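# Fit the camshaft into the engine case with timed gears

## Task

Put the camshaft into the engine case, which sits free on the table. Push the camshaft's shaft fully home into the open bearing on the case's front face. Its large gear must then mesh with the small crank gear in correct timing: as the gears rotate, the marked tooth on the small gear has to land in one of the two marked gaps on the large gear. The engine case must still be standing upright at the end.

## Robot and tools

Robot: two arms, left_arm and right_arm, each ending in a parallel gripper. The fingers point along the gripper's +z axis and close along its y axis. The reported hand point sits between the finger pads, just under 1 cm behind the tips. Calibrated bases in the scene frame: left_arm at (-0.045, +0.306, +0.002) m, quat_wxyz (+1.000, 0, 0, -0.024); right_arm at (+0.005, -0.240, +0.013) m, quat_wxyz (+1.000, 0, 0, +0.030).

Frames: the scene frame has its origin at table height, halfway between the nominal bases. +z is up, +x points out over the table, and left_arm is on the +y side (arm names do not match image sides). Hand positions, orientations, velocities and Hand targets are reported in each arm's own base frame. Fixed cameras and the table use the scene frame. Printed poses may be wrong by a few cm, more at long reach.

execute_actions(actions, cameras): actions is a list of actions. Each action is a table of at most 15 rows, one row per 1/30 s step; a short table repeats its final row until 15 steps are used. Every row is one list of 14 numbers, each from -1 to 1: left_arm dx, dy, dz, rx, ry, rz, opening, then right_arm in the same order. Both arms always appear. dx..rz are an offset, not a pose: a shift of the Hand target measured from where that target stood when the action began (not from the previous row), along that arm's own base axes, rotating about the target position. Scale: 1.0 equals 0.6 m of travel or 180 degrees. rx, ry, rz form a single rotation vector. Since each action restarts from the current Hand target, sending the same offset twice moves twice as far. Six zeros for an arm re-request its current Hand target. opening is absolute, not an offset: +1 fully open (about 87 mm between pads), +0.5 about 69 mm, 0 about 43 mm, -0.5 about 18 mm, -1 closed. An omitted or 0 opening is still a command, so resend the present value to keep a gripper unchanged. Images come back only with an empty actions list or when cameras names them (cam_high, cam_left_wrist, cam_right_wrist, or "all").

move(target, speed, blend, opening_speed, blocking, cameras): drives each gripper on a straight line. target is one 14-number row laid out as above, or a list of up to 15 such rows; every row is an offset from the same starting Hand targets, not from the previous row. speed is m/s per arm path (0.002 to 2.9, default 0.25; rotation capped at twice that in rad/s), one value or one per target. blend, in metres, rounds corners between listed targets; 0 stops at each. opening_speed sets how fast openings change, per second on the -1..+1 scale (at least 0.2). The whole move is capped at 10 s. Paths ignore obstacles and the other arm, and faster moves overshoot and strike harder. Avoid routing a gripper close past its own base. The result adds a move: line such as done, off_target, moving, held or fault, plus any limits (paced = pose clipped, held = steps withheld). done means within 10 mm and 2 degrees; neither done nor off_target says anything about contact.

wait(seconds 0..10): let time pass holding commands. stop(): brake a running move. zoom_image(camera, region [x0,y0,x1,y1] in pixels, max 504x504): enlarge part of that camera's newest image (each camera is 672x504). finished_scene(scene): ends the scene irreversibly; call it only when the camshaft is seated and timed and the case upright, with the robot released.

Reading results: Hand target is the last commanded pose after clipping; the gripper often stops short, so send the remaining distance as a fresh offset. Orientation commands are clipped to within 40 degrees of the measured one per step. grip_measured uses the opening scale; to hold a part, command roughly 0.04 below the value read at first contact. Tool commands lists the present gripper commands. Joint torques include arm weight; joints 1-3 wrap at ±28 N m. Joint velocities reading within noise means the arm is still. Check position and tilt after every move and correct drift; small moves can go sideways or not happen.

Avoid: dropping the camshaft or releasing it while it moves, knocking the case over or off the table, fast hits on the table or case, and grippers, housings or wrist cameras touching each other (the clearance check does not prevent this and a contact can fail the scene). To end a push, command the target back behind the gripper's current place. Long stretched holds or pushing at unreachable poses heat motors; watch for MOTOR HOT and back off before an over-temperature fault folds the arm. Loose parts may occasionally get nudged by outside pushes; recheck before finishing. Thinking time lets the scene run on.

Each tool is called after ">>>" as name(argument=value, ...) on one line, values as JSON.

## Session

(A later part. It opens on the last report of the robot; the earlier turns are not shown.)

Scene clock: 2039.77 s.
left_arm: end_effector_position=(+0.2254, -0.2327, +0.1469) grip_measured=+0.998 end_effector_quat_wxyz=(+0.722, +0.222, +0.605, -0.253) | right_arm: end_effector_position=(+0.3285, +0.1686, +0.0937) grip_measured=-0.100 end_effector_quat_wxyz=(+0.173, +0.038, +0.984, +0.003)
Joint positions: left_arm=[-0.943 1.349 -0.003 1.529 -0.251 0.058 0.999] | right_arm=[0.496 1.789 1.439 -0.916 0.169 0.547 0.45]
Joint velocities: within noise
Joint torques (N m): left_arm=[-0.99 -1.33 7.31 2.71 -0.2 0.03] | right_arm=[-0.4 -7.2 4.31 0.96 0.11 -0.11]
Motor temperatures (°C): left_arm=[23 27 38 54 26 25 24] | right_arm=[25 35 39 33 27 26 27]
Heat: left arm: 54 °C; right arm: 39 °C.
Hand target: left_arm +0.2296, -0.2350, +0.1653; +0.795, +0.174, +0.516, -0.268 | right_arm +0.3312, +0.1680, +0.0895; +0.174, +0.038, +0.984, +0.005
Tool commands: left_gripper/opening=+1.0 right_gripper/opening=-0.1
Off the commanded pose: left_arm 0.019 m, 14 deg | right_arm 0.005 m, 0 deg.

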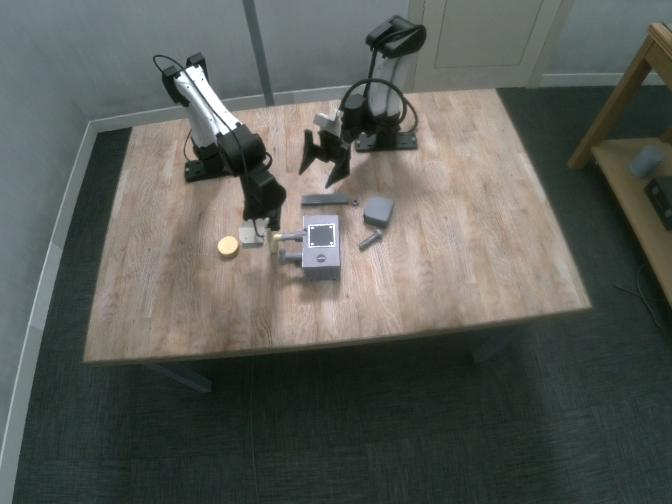

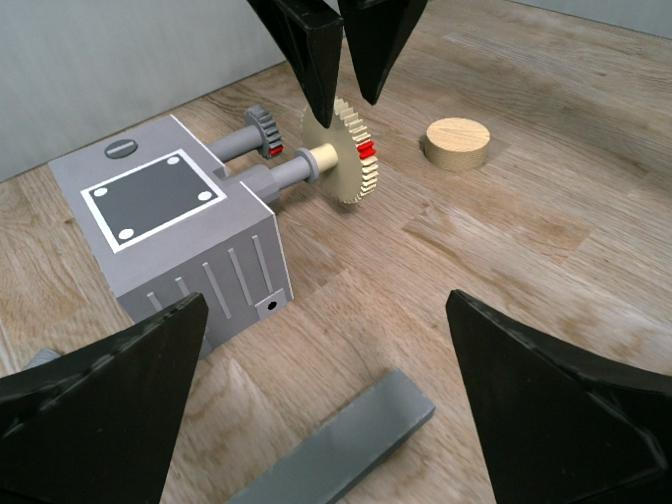

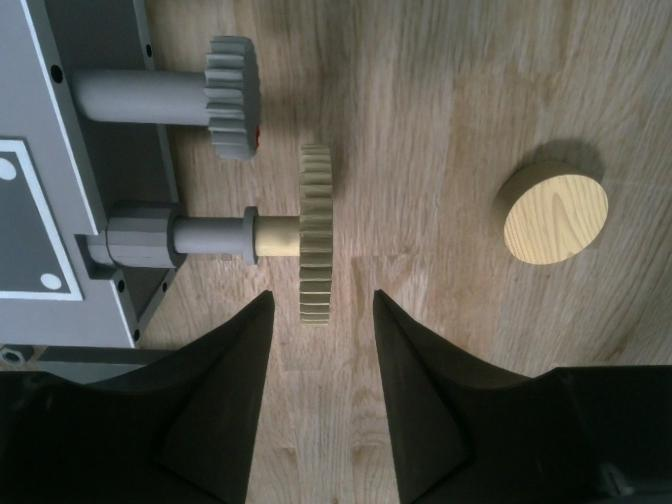

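>>> move(target=[0,0,0,0,0,0,1,0,0.003,0,0,0,0,-0.74], speed=0.05, opening_speed=0.7, cameras=["all"])

Scene clock: 2047.00 s.
left_arm: end_effector_position=(+0.2254, -0.2327, +0.1469) grip_measured=+0.998 end_effector_quat_wxyz=(+0.722, +0.222, +0.605, -0.253) | right_arm: end_effector_position=(+0.3297, +0.1700, +0.0940) grip_measured=-0.681 end_effector_quat_wxyz=(+0.175, +0.038, +0.984, +0.006)
Joint positions: left_arm=[-0.943 1.349 -0.003 1.529 -0.251 0.058 0.999] | right_arm=[0.496 1.789 1.439 -0.909 0.165 0.548 0.159]
Joint velocities: left_arm=[-0.012 0.002 -0.002 -0.037 -0.037 0.154 -0.035] | right_arm=[within noise]
Joint torques (N m): left_arm=[-0.98 -1.33 7.3 2.71 -0.2 0.03] | right_arm=[-0.01 -6.94 4.59 0.91 0.16 -0.07]
Heat: left arm: 54 °C; right arm: 39 °C.
Hand target: left_arm +0.2296, -0.2350, +0.1653; +0.795, +0.174, +0.516, -0.268 | right_arm +0.3312, +0.1698, +0.0895; +0.174, +0.038, +0.984, +0.005
Off the commanded pose: left_arm 0.019 m, 14 deg | right_arm 0.005 m, 0 deg.
joint sent to its limit (left arm) — joint 4 (wrist pitch), upper limit. The joint targets are off in orientation, not in position.
move: off_target (left_arm)

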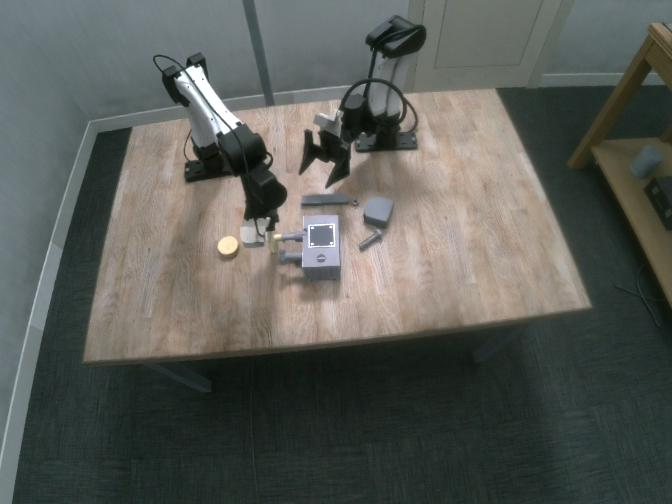

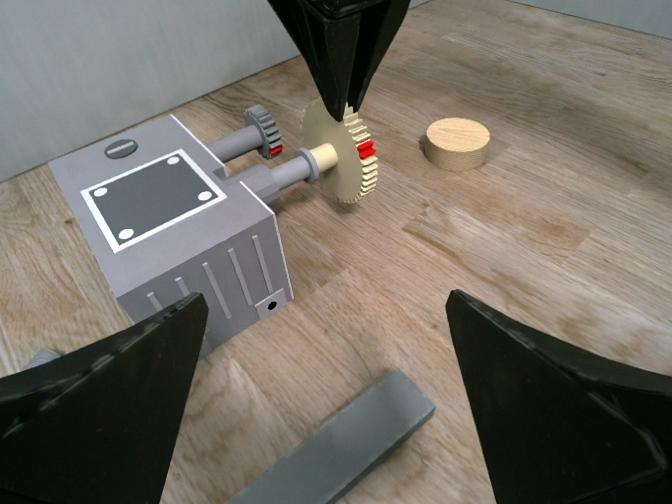

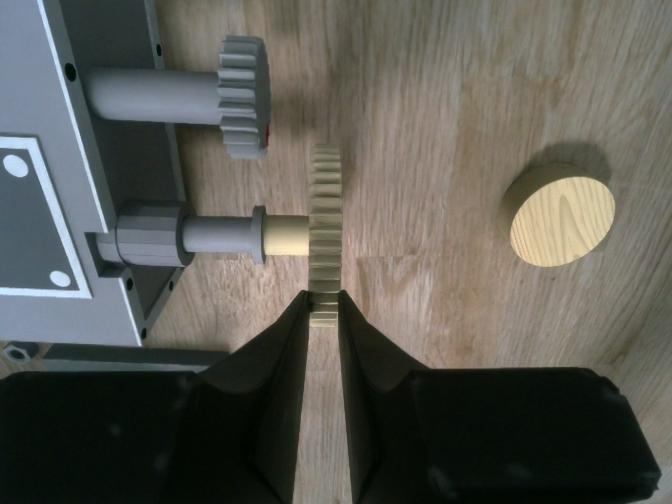

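>>> move(target=[0,0,0,0,0,0,1,-0.00175,-0.025,0,0,0,0,-0.76], speed=0.04, cameras=["cam_left_wrist","cam_right_wrist"])

Scene clock: 2056.63 s.
left_arm: end_effector_position=(+0.2254, -0.2327, +0.1469) grip_measured=+0.998 end_effector_quat_wxyz=(+0.722, +0.222, +0.605, -0.253) | right_arm: end_effector_position=(+0.3305, +0.1654, +0.0908) grip_measured=-0.681 end_effector_quat_wxyz=(+0.170, +0.038, +0.984, +0.017)
Joint positions: left_arm=[-0.943 1.349 -0.003 1.529 -0.251 0.058 0.999] | right_arm=[0.472 1.781 1.416 -0.888 0.134 0.528 0.159]
Joint torques (N m): left_arm=[-0.99 -1.33 7.3 2.71 -0.2 0.03] | right_arm=[-1.07 -8.92 3.55 0.84 0.37 -0.2]
Heat: left arm: 54 °C; right arm: 39 °C.
Hand target: left_arm +0.2296, -0.2350, +0.1653; +0.795, +0.174, +0.516, -0.268 | right_arm +0.3301, +0.1547, +0.0895; +0.174, +0.038, +0.984, +0.005
Off the commanded pose: left_arm 0.019 m, 14 deg | right_arm 0.011 m, 1 deg.
joint sent to its limit (left arm) — joint 4 (wrist pitch), upper limit. The joint targets are off in orientation, not in position.
move: off_target (left_arm, right_arm)
Images, in order (width x height): cam_left_wrist 672x504, cam_right_wrist 672x504.

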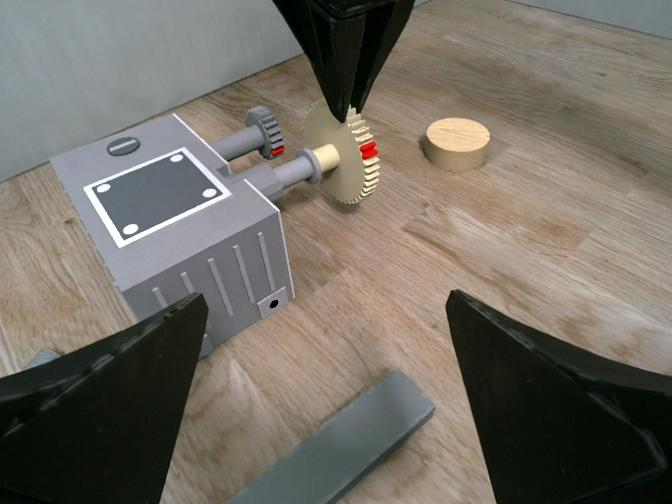

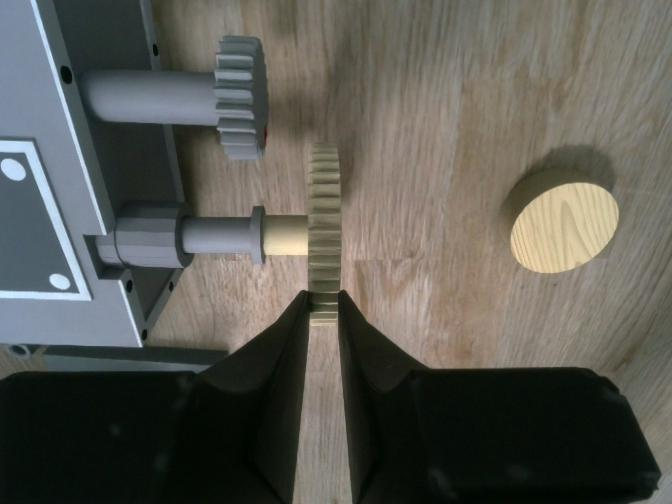

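>>> move(target=[[0,0,0,0,0,0,1,0,-0.004,0,0.016,0,0,-0.76],[0,0,0,0,0,0,1,0,-0.004,0,-0.016,0,0,-0.76],[0,0,0,0,0,0,1,0,-0.004,0,0,0,0.016,-0.76],[0,0,0,0,0,0,1,0,-0.004,0,0,0,-0.016,-0.76],[0,0,0,0,0,0,1,0,-0.004,0,0,0,0,-0.76]], speed=0.06, blend=0.01, cameras=["cam_left_wrist","cam_right_wrist"])

Scene clock: 2078.80 s.
left_arm: end_effector_position=(+0.2254, -0.2327, +0.1469) grip_measured=+0.998 end_effector_quat_wxyz=(+0.722, +0.222, +0.605, -0.253) | right_arm: end_effector_position=(+0.3322, +0.1634, +0.0908) grip_measured=-0.683 end_effector_quat_wxyz=(+0.178, +0.037, +0.983, +0.023)
Joint positions: left_arm=[-0.943 1.349 -0.003 1.529 -0.251 0.058 0.999] | right_arm=[0.463 1.766 1.395 -0.862 0.129 0.517 0.158]
Joint torques (N m): left_arm=[-0.98 -1.33 7.3 2.71 -0.2 0.03] | right_arm=[-0.9 -7.86 4.74 0.65 0.41 -0.16]
Motor temperatures (°C): left_arm=[23 25 38 55 26 25 24] | right_arm=[25 35 38 32 27 26 28]
Heat: left arm: 55 °C; right arm: 38 °C.
Hand target: left_arm +0.2296, -0.2350, +0.1653; +0.795, +0.174, +0.516, -0.268 | right_arm +0.3301, +0.1524, +0.0896; +0.174, +0.038, +0.984, +0.005
Off the commanded pose: left_arm 0.019 m, 14 deg | right_arm 0.011 m, 2 deg.
joint sent to its limit (left arm) — joint 4 (wrist pitch), upper limit. The joint targets are off in orientation, not in position.
move: off_target (left_arm, right_arm)
Images, in order (width x height): cam_left_wrist 672x504, cam_right_wrist 672x504.

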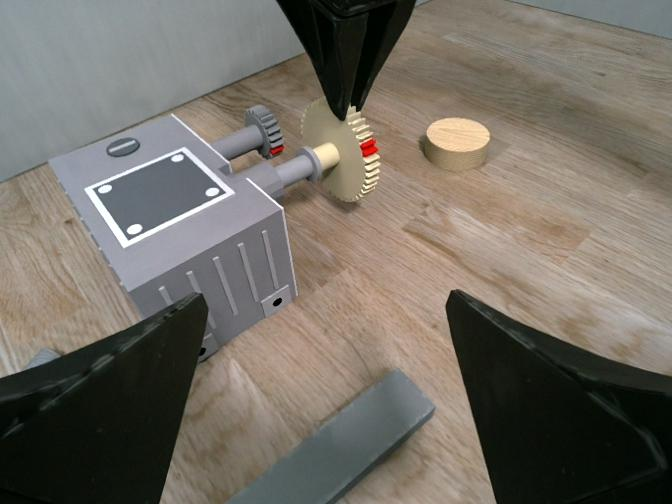

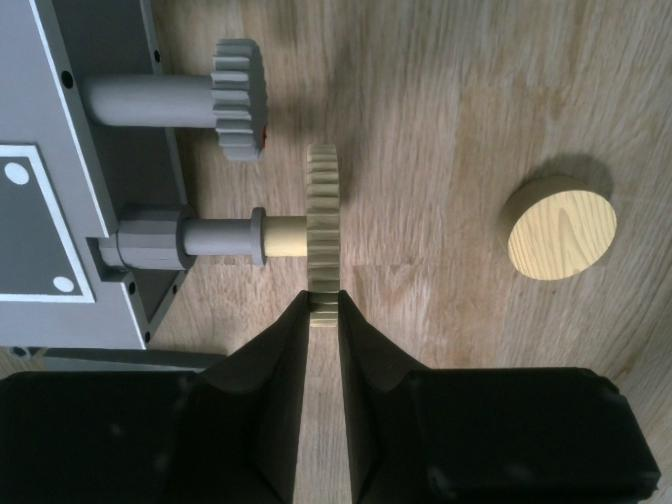

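>>> move(target=[[0,0,0,0,0,0,1,0,0,0.006,-0.012,0,0,-0.78],[0,0,0,0,0,0,1,0,-0.008,0.006,-0.02,0,0,-0.78]], speed=0.04, blend=0.01, cameras=["cam_left_wrist","cam_right_wrist"])

Scene clock: 2115.10 s.
left_arm: end_effector_position=(+0.2254, -0.2327, +0.1469) grip_measured=+0.998 end_effector_quat_wxyz=(+0.722, +0.222, +0.605, -0.253) | right_arm: end_effector_position=(+0.3331, +0.1635, +0.0928) grip_measured=-0.683 end_effector_quat_wxyz=(+0.183, +0.035, +0.982, +0.016)
Joint positions: left_arm=[-0.943 1.349 -0.003 1.529 -0.251 0.058 0.999] | right_arm=[0.471 1.766 1.402 -0.867 0.147 0.516 0.158]
Joint torques (N m): left_arm=[-0.98 -1.33 7.3 2.71 -0.2 0.03] | right_arm=[-0.06 -6.6 6.76 0.29 0.87 -0.19]
Motor temperatures (°C): left_arm=[23 25 38 57 26 25 24] | right_arm=[25 36 39 32 27 26 28]
Heat: left arm: 57 °C; right arm: 39 °C.
Hand target: left_arm +0.2296, -0.2350, +0.1653; +0.795, +0.174, +0.516, -0.268 | right_arm +0.3301, +0.1477, +0.0932; +0.175, +0.032, +0.984, -0.025
Off the commanded pose: left_arm 0.019 m, 14 deg | right_arm 0.016 m, 5 deg.
joint sent to its limit (left arm) — joint 4 (wrist pitch), upper limit. The joint targets are off in orientation, not in position.
move: off_target (left_arm, right_arm); blend cut to 0 m at target 1
Images, in order (width x height): cam_left_wrist 672x504, cam_right_wrist 672x504.

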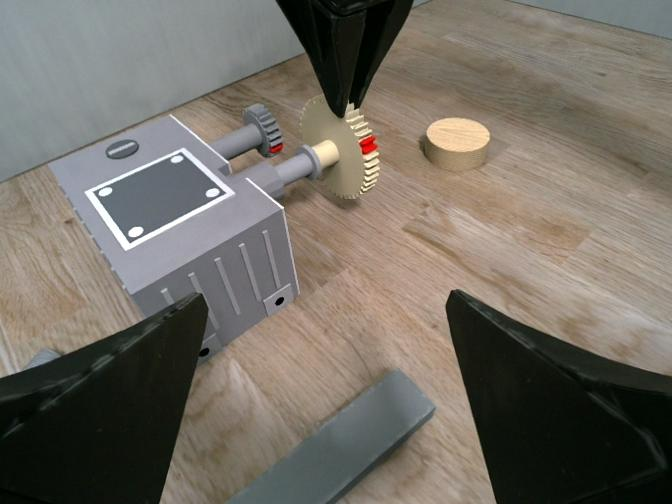

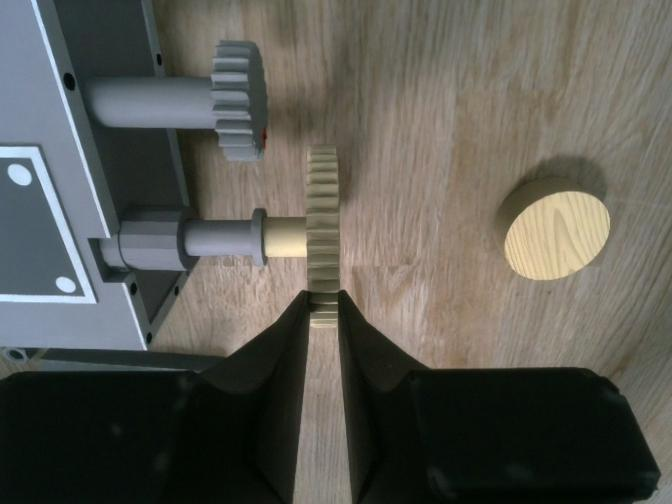

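>>> move(target=[0,0,0,0,0,0,1,0,-0.010,0.003,0,0,0.01,-0.78], speed=0.04, cameras=["cam_left_wrist","cam_right_wrist"])

Scene clock: 2120.47 s.
left_arm: end_effector_position=(+0.2254, -0.2327, +0.1469) grip_measured=+0.998 end_effector_quat_wxyz=(+0.722, +0.222, +0.605, -0.253) | right_arm: end_effector_position=(+0.3330, +0.1621, +0.0928) grip_measured=-0.683 end_effector_quat_wxyz=(+0.183, +0.018, +0.983, +0.013)
Joint positions: left_arm=[-0.943 1.349 -0.003 1.529 -0.251 0.058 0.999] | right_arm=[0.471 1.766 1.402 -0.867 0.147 0.483 0.158]
Joint torques (N m): left_arm=[-0.96 -1.33 7.3 2.71 -0.2 0.03] | right_arm=[-1.54 -7.84 5.96 0.33 0.71 -0.3]
Motor temperatures (°C): left_arm=[23 25 38 57 26 25 24] | right_arm=[25 36 39 32 27 26 28]
Heat: left arm: 57 °C; right arm: 39 °C.
Hand target: left_arm +0.2296, -0.2350, +0.1653; +0.795, +0.174, +0.516, -0.268 | right_arm +0.3301, +0.1417, +0.0950; +0.175, +0.017, +0.984, -0.023
Off the commanded pose: left_arm 0.019 m, 14 deg | right_arm 0.021 m, 4 deg.
joint sent to its limit (left arm) — joint 4 (wrist pitch), upper limit. The joint targets are off in orientation, not in position.
move: off_target (left_arm, right_arm)
Images, in order (width x height): cam_left_wrist 672x504, cam_right_wrist 672x504.

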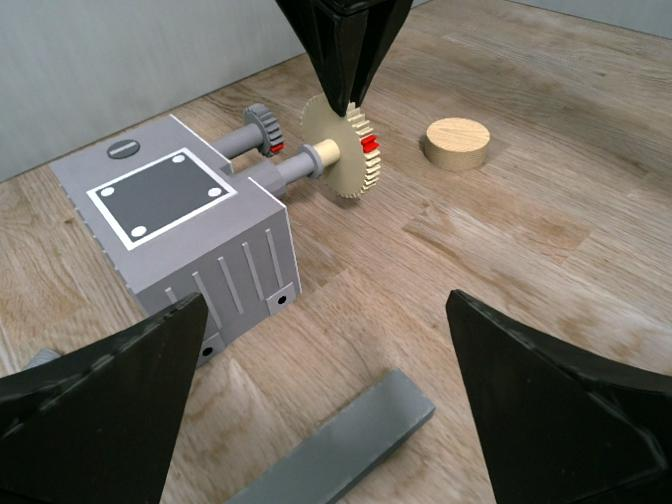

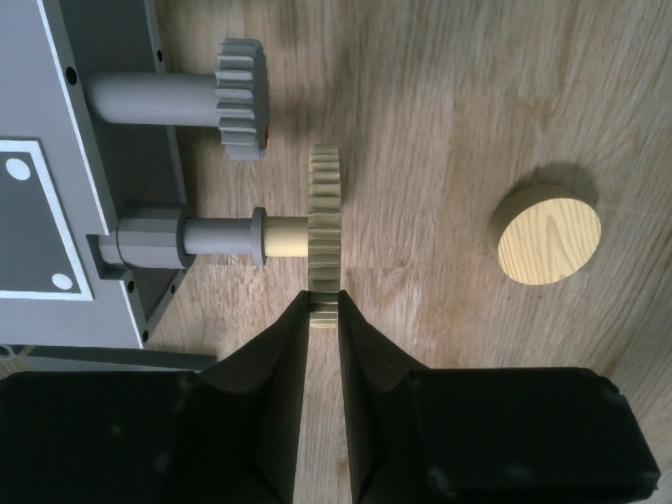

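>>> zoom_image(camera="cam_left_wrist", region=[220, 60, 420, 230])

>>> zoom_image(camera="cam_right_wrist", region=[60, 20, 360, 340])

Scaled by 2.520 from the camera's 672x504 image, which has a finer 960x720 frame.

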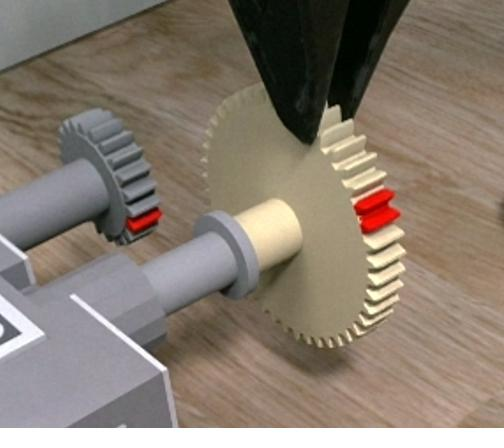

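Scaled by 1.575 from the camera's 672x504 image, which has a finer 960x720 frame.

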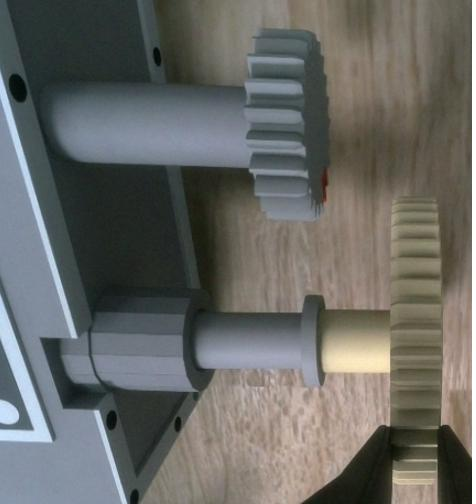

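>>> move(target=[0,0,0,0,0,0,1,-0.0079,0,-0.0037,-0.003,-0.0555,-0.0017,-0.8], speed=0.05, cameras=["cam_left_wrist","cam_right_wrist"])

Scene clock: 2149.93 s.
left_arm: end_effector_position=(+0.2254, -0.2327, +0.1469) grip_measured=+0.998 end_effector_quat_wxyz=(+0.722, +0.222, +0.605, -0.253) | right_arm: end_effector_position=(+0.3332, +0.1606, +0.0935) grip_measured=-0.684 end_effector_quat_wxyz=(+0.262, +0.018, +0.965, +0.012)
Joint positions: left_arm=[-0.943 1.349 -0.003 1.529 -0.251 0.058 0.999] | right_arm=[0.509 1.642 1.222 -0.671 0.236 0.488 0.158]
Joint torques (N m): left_arm=[-0.98 -1.33 7.3 2.72 -0.2 0.03] | right_arm=[-0.09 -8.65 3.73 0.7 0.93 -0.13]
Motor temperatures (°C): left_arm=[23 25 38 58 26 25 24] | right_arm=[25 36 39 31 28 26 28]
Heat: left arm: 58 °C; right arm: 39 °C.
Hand target: left_arm +0.2296, -0.2350, +0.1653; +0.795, +0.174, +0.516, -0.268 | right_arm +0.3253, +0.1416, +0.0926; +0.260, +0.020, +0.965, -0.027
Off the commanded pose: left_arm 0.019 m, 14 deg | right_arm 0.021 m, 4 deg.
joint sent to its limit (left arm) — joint 4 (wrist pitch), upper limit. The joint targets are off in orientation, not in position.
move: off_target (left_arm, right_arm)
Images, in order (width x height): cam_left_wrist 672x504, cam_right_wrist 672x504.

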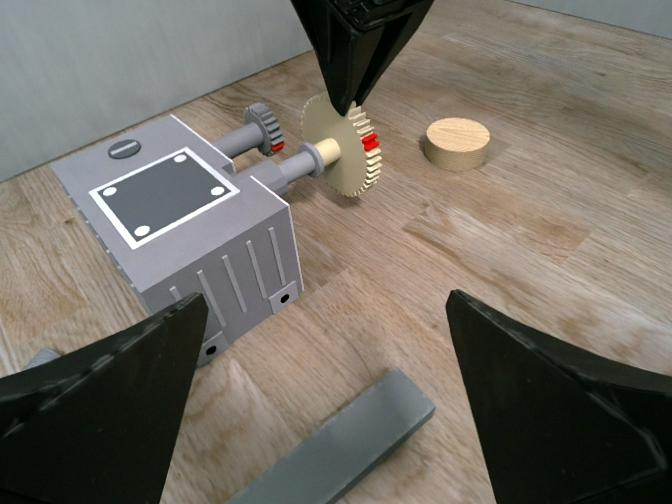

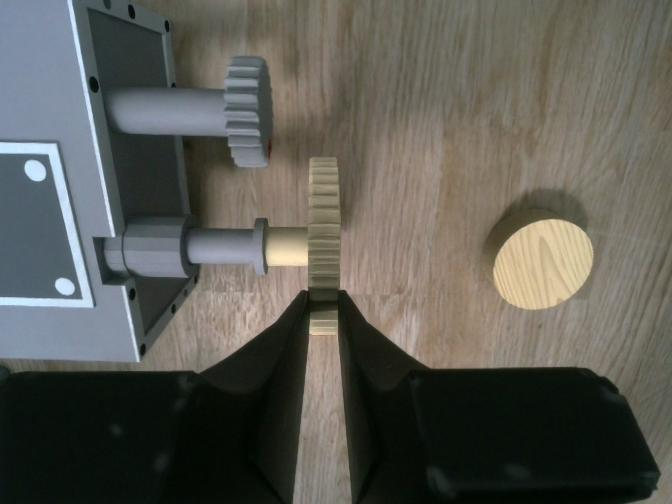

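>>> move(target=[0,0,0,0,0,0,1,-0.010,0,-0.002,0,0,0,-0.8], speed=0.03, cameras=["cam_left_wrist","cam_right_wrist"])

Scene clock: 2162.87 s.
left_arm: end_effector_position=(+0.2254, -0.2327, +0.1469) grip_measured=+0.998 end_effector_quat_wxyz=(+0.722, +0.222, +0.605, -0.253) | right_arm: end_effector_position=(+0.3318, +0.1602, +0.0943) grip_measured=-0.684 end_effector_quat_wxyz=(+0.271, +0.020, +0.962, +0.011)
Joint positions: left_arm=[-0.943 1.349 -0.003 1.529 -0.251 0.058 0.999] | right_arm=[0.516 1.624 1.199 -0.652 0.251 0.495 0.158]
Joint torques (N m): left_arm=[-0.99 -1.33 7.31 2.71 -0.2 0.03] | right_arm=[0.12 -8.47 3.66 0.58 0.81 -0.11]
Motor temperatures (°C): left_arm=[23 25 37 58 26 25 24] | right_arm=[25 36 39 31 28 26 29]
Heat: left arm: 58 °C; right arm: 39 °C.
Hand target: left_arm +0.2296, -0.2350, +0.1653; +0.795, +0.174, +0.516, -0.268 | right_arm +0.3193, +0.1416, +0.0915; +0.260, +0.020, +0.965, -0.026
Off the commanded pose: left_arm 0.019 m, 14 deg | right_arm 0.023 m, 5 deg.
joint sent to its limit (left arm) — joint 4 (wrist pitch), upper limit. The joint targets are off in orientation, not in position.
move: off_target (left_arm, right_arm)
Images, in order (width x height): cam_left_wrist 672x504, cam_right_wrist 672x504.

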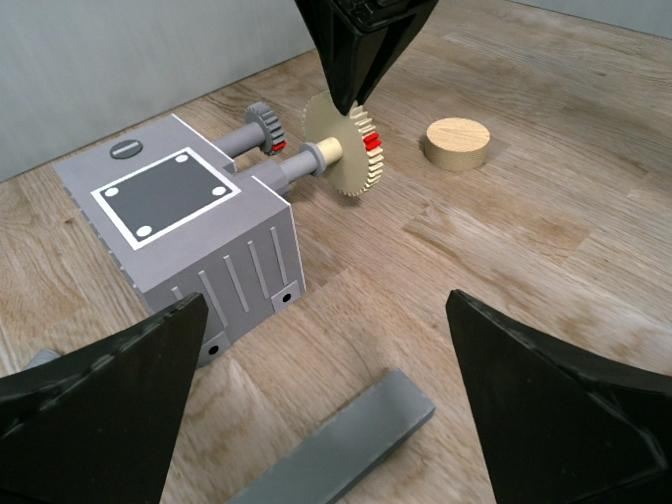

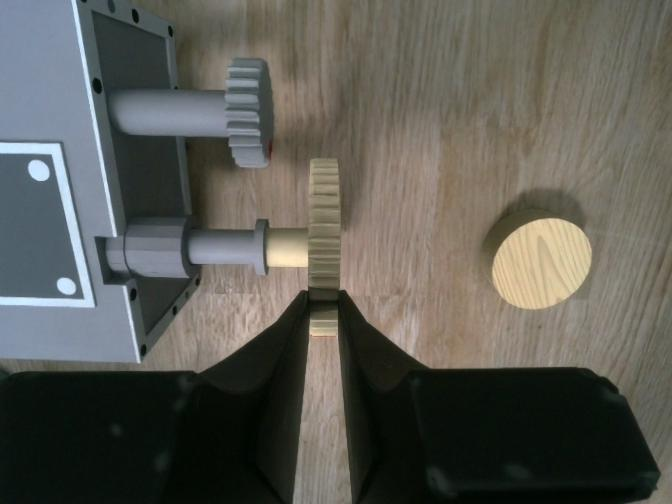

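>>> move(target=[0,0,0,0,0,0,1,-0.016,0.012,-0.004,0,0,0,-0.8], speed=0.04, cameras=["cam_left_wrist","cam_right_wrist"])

>>> zoom_image(camera="cam_left_wrist", region=[220, 60, 420, 230])

Scene clock: 2180.23 s.
left_arm: end_effector_position=(+0.2254, -0.2327, +0.1469) grip_measured=+0.998 end_effector_quat_wxyz=(+0.722, +0.222, +0.605, -0.253) | right_arm: end_effector_position=(+0.3265, +0.1605, +0.0942) grip_measured=-0.684 end_effector_quat_wxyz=(+0.280, +0.028, +0.960, -0.002)
Joint positions: left_arm=[-0.943 1.349 -0.003 1.529 -0.251 0.058 0.999] | right_arm=[0.544 1.608 1.178 -0.651 0.3 0.527 0.158]
Joint torques (N m): left_arm=[-0.98 -1.33 7.31 2.71 -0.19 0.03] | right_arm=[0.77 -8.02 3.59 0.54 0.46 -0.1]
Motor temperatures (°C): left_arm=[23 24 37 58 26 25 24] | right_arm=[25 35 38 31 28 26 29]
Heat: left arm: 58 °C; right arm: 38 °C.
Hand target: left_arm +0.2296, -0.2350, +0.1653; +0.795, +0.174, +0.516, -0.268 | right_arm +0.3097, +0.1488, +0.0890; +0.260, +0.021, +0.965, -0.026
Off the commanded pose: left_arm 0.019 m, 14 deg | right_arm 0.021 m, 4 deg.
joint sent to its limit (left arm) — joint 4 (wrist pitch), upper limit. The joint targets are off in orientation, not in position.
move: off_target (left_arm, right_arm)
Images, in order (width x height): cam_left_wrist 672x504, cam_right_wrist 672x504.

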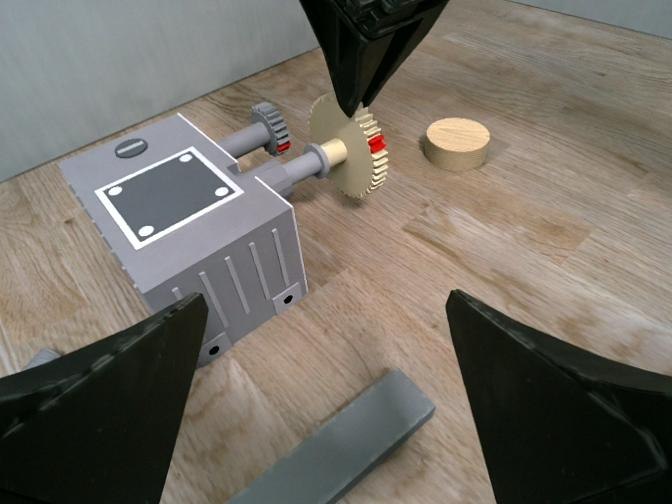

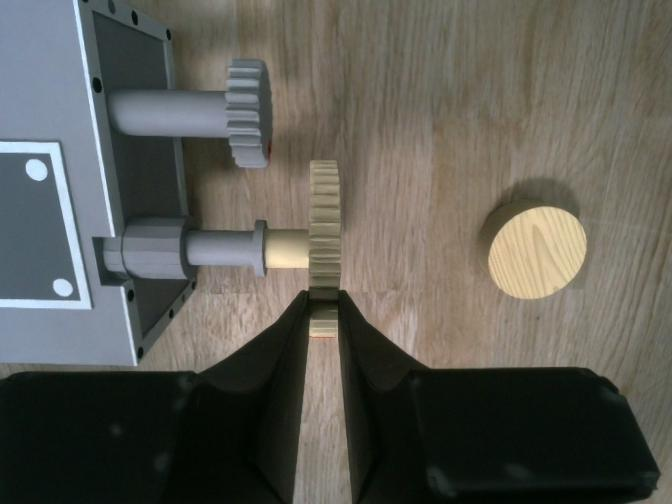

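Scaled by 2.520 from the camera's 672x504 image, which has a finer 960x720 frame.

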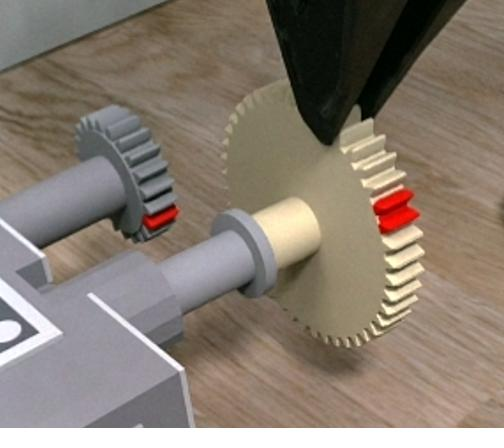

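>>> move(target=[0,0,0,0,0,0,1,-0.010,0,-0.006,-0.005,-0.083,-0.0025,-0.85], speed=0.05, cameras=["cam_left_wrist","cam_right_wrist"])

>>> zoom_image(camera="cam_left_wrist", region=[220, 60, 420, 230])

Scene clock: 2193.90 s.
left_arm: end_effector_position=(+0.2254, -0.2327, +0.1469) grip_measured=+0.998 end_effector_quat_wxyz=(+0.722, +0.222, +0.605, -0.253) | right_arm: end_effector_position=(+0.3182, +0.1607, +0.0952) grip_measured=-0.684 end_effector_quat_wxyz=(+0.402, +0.037, +0.915, -0.007)
Joint positions: left_arm=[-0.943 1.349 -0.003 1.529 -0.251 0.058 0.999] | right_arm=[0.651 1.436 0.9 -0.343 0.499 0.549 0.158]
Joint torques (N m): left_arm=[-0.98 -1.33 7.31 2.71 -0.2 0.03] | right_arm=[0.75 -6.16 3.48 0.81 0.49 -0.13]
Motor temperatures (°C): left_arm=[23 24 37 59 26 25 24] | right_arm=[25 35 37 31 28 26 29]
Heat: left arm: 59 °C; right arm: 37 °C.
Hand target: left_arm +0.2296, -0.2350, +0.1653; +0.795, +0.174, +0.516, -0.268 | right_arm +0.3037, +0.1488, +0.0854; +0.383, +0.025, +0.923, -0.032
Off the commanded pose: left_arm 0.019 m, 14 deg | right_arm 0.021 m, 4 deg.
joint sent to its limit (left arm) — joint 4 (wrist pitch), upper limit. The joint targets are off in orientation, not in position.
move: off_target (left_arm, right_arm)
Images, in order (width x height): cam_left_wrist 672x504, cam_right_wrist 672x504.

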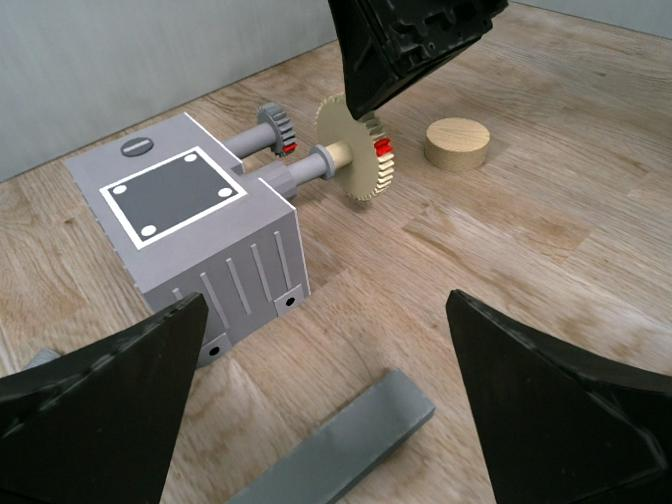

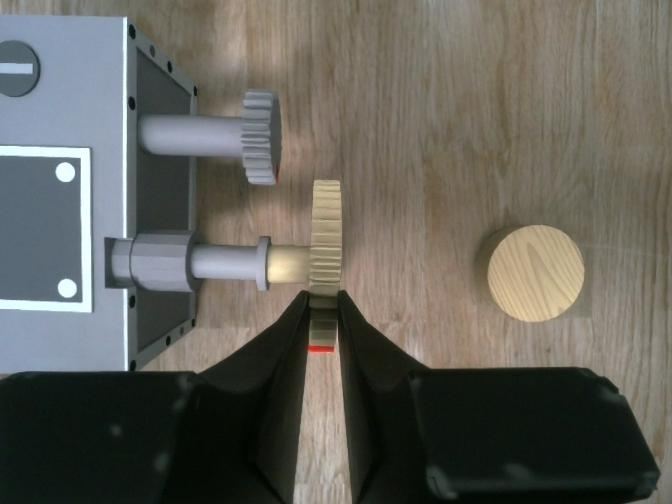

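Scaled by 2.520 from the camera's 672x504 image, which has a finer 960x720 frame.

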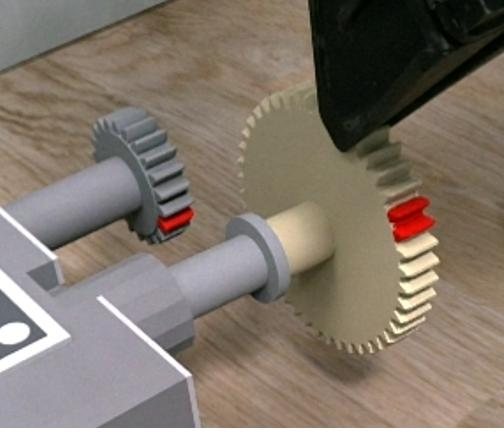

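>>> move(target=[[0,0,0,0,0,0,1,0.016,0.012,0.012,0,0.0,0,-0.8],[0,0,0,0,0,0,1,0.016,0.012,0.012,0,0.0,0,-0.3]], speed=0.05, opening_speed=0.6, cameras=["cam_left_wrist","cam_right_wrist"])

Scene clock: 2281.00 s.
left_arm: end_effector_position=(+0.2254, -0.2327, +0.1469) grip_measured=+0.998 end_effector_quat_wxyz=(+0.722, +0.222, +0.605, -0.253) | right_arm: end_effector_position=(+0.3120, +0.1550, +0.0892) grip_measured=-0.300 end_effector_quat_wxyz=(+0.382, +0.030, +0.923, -0.026)
Joint positions: left_arm=[-0.943 1.349 -0.003 1.529 -0.251 0.058 0.999] | right_arm=[0.651 1.452 0.916 -0.403 0.504 0.547 0.35]
Joint torques (N m): left_arm=[-0.98 -1.33 7.31 2.71 -0.2 0.03] | right_arm=[0.83 -4.33 6.78 1.05 0.45 -0.1]
Motor temperatures (°C): left_arm=[23 24 37 61 26 25 24] | right_arm=[25 34 36 31 28 26 29]
Heat: left arm: 61 °C; right arm: 36 °C.
Hand target: left_arm +0.2296, -0.2350, +0.1653; +0.795, +0.174, +0.516, -0.268 | right_arm +0.3133, +0.1560, +0.0926; +0.383, +0.025, +0.923, -0.032
Off the commanded pose: left_arm 0.019 m, 14 deg | right_arm 0.004 m, 1 deg.
joint sent to its limit (left arm) — joint 4 (wrist pitch), upper limit. The joint targets are off in orientation, not in position.
move: off_target (left_arm); target 2's new opening was sent with right_arm's hand 0.008 m and 3 deg from that target
Images, in order (width x height): cam_left_wrist 672x504, cam_right_wrist 672x504.

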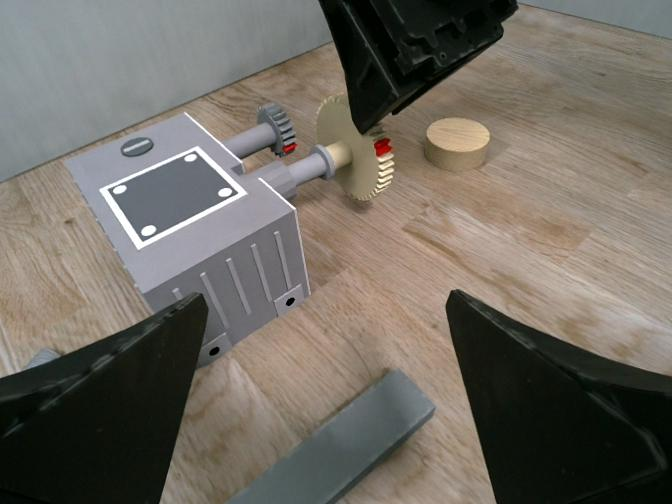

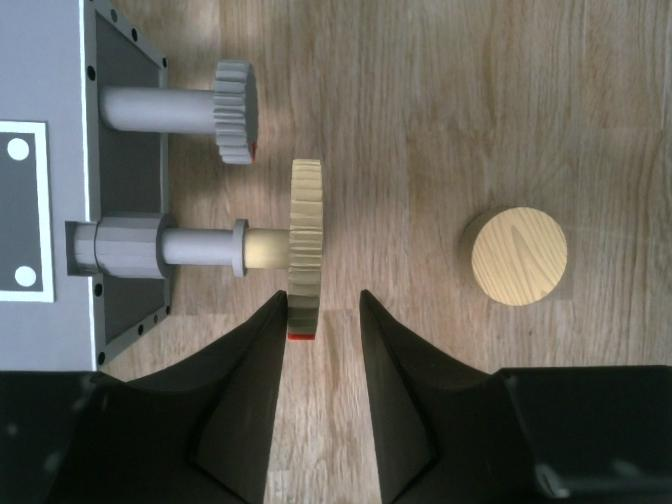

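>>> move(target=[[0,0,0,0,0,0,1,0,0.012,0.002,0,0,0,0.1],[0,0,0,0,0,0,1,-0.12,0.012,0.11,0,0,0,0.1],[0,0,0,0,0,0,1,-0.12,0.012,0.2,0,0,0,0.1]], speed=[0.05,0.1,0.15], cameras=["cam_left_wrist","cam_right_wrist"])

Scene clock: 2289.70 s.
left_arm: end_effector_position=(+0.2254, -0.2327, +0.1469) grip_measured=+0.998 end_effector_quat_wxyz=(+0.722, +0.222, +0.605, -0.253) | right_arm: end_effector_position=(+0.2402, +0.1607, +0.2057) grip_measured=+0.100 end_effector_quat_wxyz=(+0.378, +0.023, +0.925, -0.035)
Joint positions: left_arm=[-0.943 1.349 -0.003 1.529 -0.251 0.058 0.999] | right_arm=[0.869 1.293 1.283 -1.062 0.625 0.753 0.55]
Joint torques (N m): left_arm=[-0.98 -1.32 7.3 2.71 -0.2 0.03] | right_arm=[0.85 -3.02 7.08 0.92 0.5 0.03]
Motor temperatures (°C): left_arm=[23 24 37 61 26 25 24] | right_arm=[25 33 37 31 28 26 29]
Heat: left arm: 61 °C; right arm: 37 °C.
Hand target: left_arm +0.2296, -0.2350, +0.1653; +0.795, +0.174, +0.516, -0.268 | right_arm +0.2413, +0.1632, +0.2126; +0.383, +0.026, +0.923, -0.032
Off the commanded pose: left_arm 0.019 m, 14 deg | right_arm 0.007 m, 1 deg.
joint sent to its limit (left arm) — joint 4 (wrist pitch), upper limit. The joint targets are off in orientation, not in position.
move: off_target (left_arm)
Images, in order (width x height): cam_left_wrist 672x504, cam_right_wrist 672x504.

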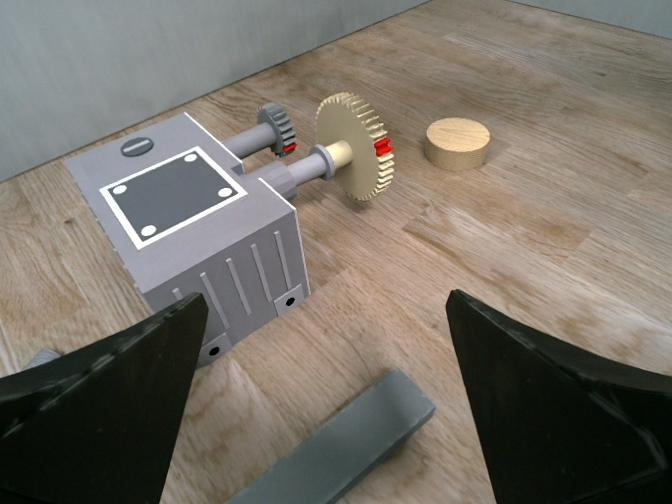

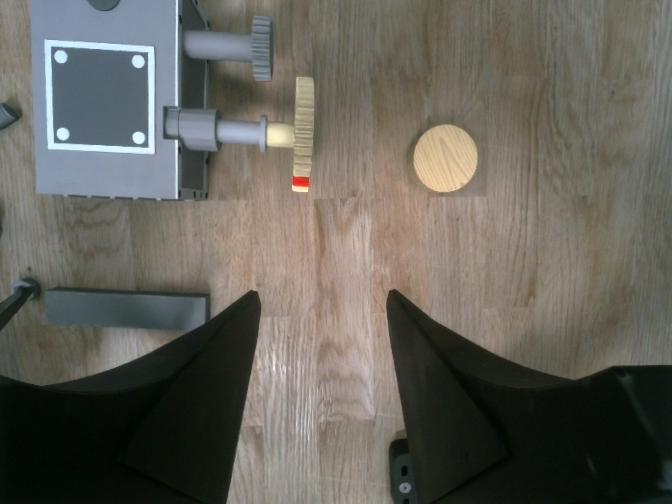

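>>> zoom_image(camera="cam_right_wrist", region=[140, 60, 340, 210])

>>> zoom_image(camera="cam_left_wrist", region=[220, 80, 420, 230])

Scaled by 2.520 from the camera's 672x504 image, which has a finer 960x720 frame.

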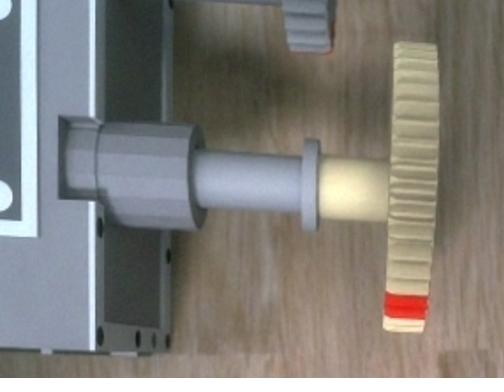

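Scaled by 2.520 from the camera's 672x504 image, which has a finer 960x720 frame.

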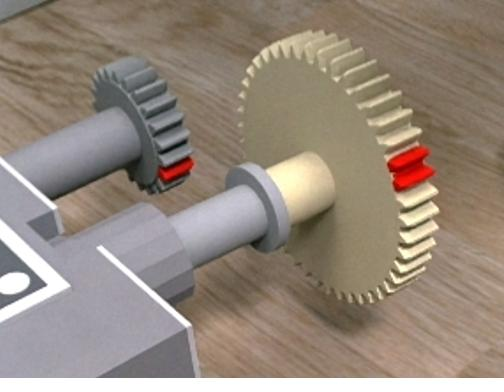

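>>> move(target=[0,0,0,0,0,0,1,0.081,0.0447,0.0457,-0.1716,0.2176,0.4674,0.0], speed=0.25, cameras=["all"])

Scene clock: 2341.73 s.
left_arm: end_effector_position=(+0.2254, -0.2327, +0.1469) grip_measured=+0.998 end_effector_quat_wxyz=(+0.722, +0.222, +0.605, -0.253) | right_arm: end_effector_position=(+0.2897, +0.1862, +0.2365) grip_measured=+0.000 end_effector_quat_wxyz=(-0.125, +0.676, -0.726, +0.024)
Joint positions: left_arm=[-0.943 1.349 -0.003 1.529 -0.251 0.058 0.999] | right_arm=[0.675 1.811 2.041 -1.548 0.028 -0.828 0.5]
Joint torques (N m): left_arm=[-0.98 -1.33 7.31 2.71 -0.2 0.03] | right_arm=[0.98 -6.23 6.49 0.59 -0.02 -0.09]
Motor temperatures (°C): left_arm=[23 24 37 61 26 25 24] | right_arm=[25 31 41 32 27 26 28]
Heat: left arm: 61 °C; right arm: 41 °C.
Hand target: left_arm +0.2296, -0.2350, +0.1653; +0.795, +0.174, +0.516, -0.268 | right_arm +0.2899, +0.1901, +0.2401; -0.001, +0.682, -0.731, +0.000
Off the commanded pose: left_arm 0.019 m, 14 deg | right_arm 0.005 m, 15 deg.
joint sent to its limit (left arm) — joint 4 (wrist pitch), upper limit. The joint targets are off in orientation, not in position.
joint sent to its limit (right arm) — joint 4 (wrist pitch), lower limit. The joint targets are off in orientation, not in position.
move: off_target (left_arm, right_arm)

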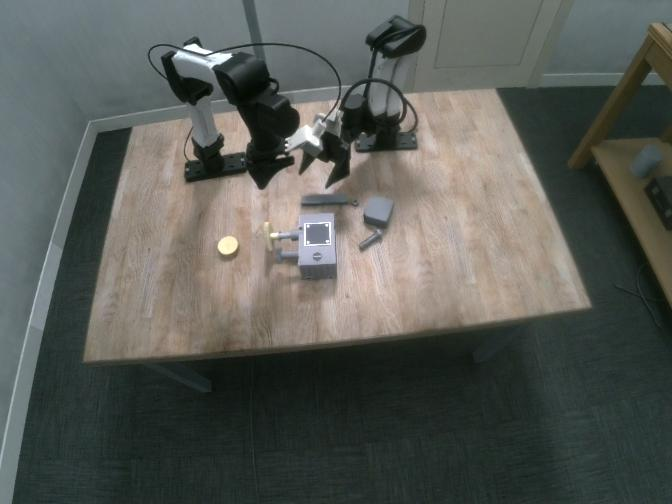

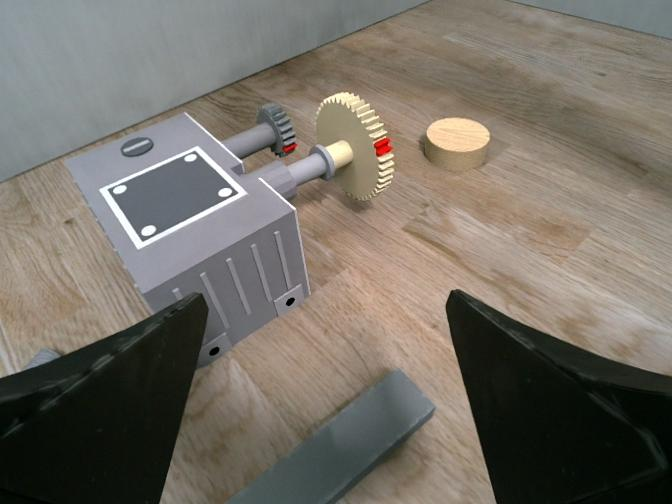

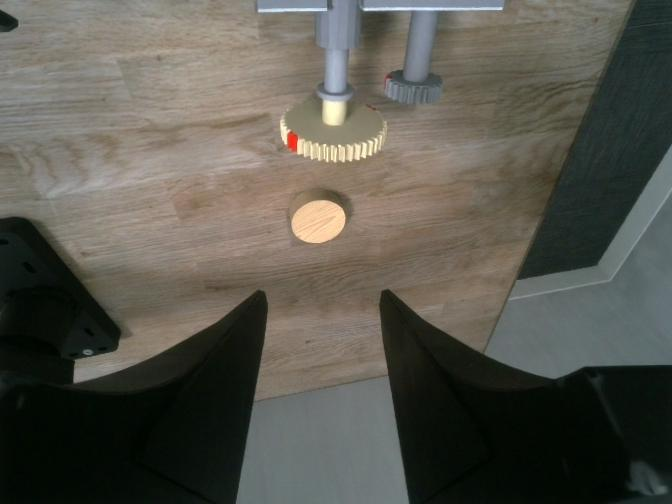

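>>> move(target=[0,0,0,0,0,0,1,0.0617,0.0217,-0.15,0,0,0,0.0], speed=0.15, cameras=["cam_left_wrist","cam_right_wrist"])

Scene clock: 2349.10 s.
left_arm: end_effector_position=(+0.2254, -0.2327, +0.1469) grip_measured=+0.998 end_effector_quat_wxyz=(+0.722, +0.222, +0.605, -0.253) | right_arm: end_effector_position=(+0.3242, +0.2018, +0.1442) grip_measured=+0.000 end_effector_quat_wxyz=(-0.002, +0.682, -0.731, +0.006)
Joint positions: left_arm=[-0.943 1.349 -0.003 1.529 -0.251 0.058 0.999] | right_arm=[0.645 2.131 2.116 -1.55 0.012 -0.857 0.5]
Joint torques (N m): left_arm=[-0.98 -1.35 7.3 2.71 -0.2 0.03] | right_arm=[-0.4 -9.76 6.65 0.16 -0.14 -0.1]
Motor temperatures (°C): left_arm=[23 24 37 62 26 25 24] | right_arm=[25 32 41 31 27 26 28]
Heat: left arm: 62 °C; right arm: 41 °C.
Hand target: left_arm +0.2296, -0.2350, +0.1653; +0.795, +0.174, +0.516, -0.268 | right_arm +0.3269, +0.2030, +0.1501; -0.001, +0.682, -0.731, +0.000
Off the commanded pose: left_arm 0.019 m, 14 deg | right_arm 0.007 m, 1 deg.
joint sent to its limit (left arm) — joint 4 (wrist pitch), upper limit. The joint targets are off in orientation, not in position.
joint sent to its limit (right arm) — joint 4 (wrist pitch), lower limit. The joint targets still meet the commanded pose.
move: off_target (left_arm)
Images, in order (width x height): cam_left_wrist 672x504, cam_right_wrist 672x504.

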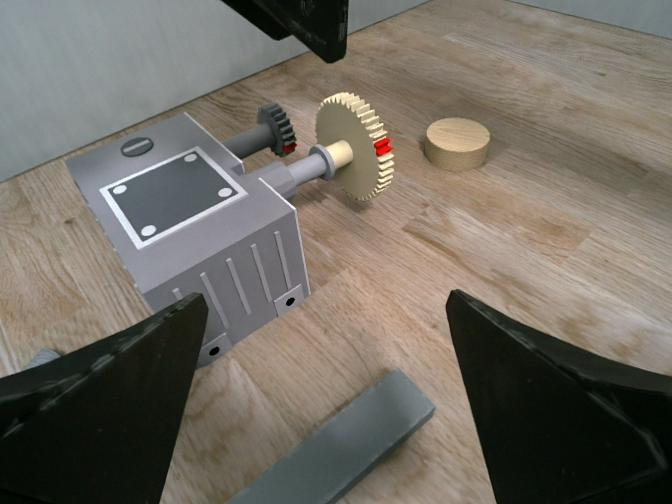

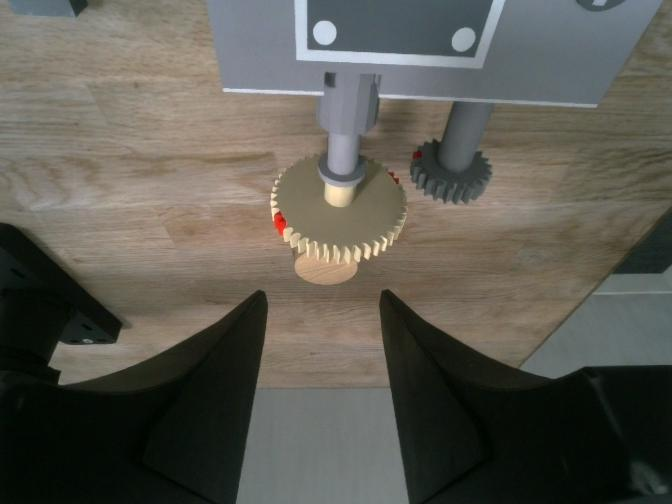

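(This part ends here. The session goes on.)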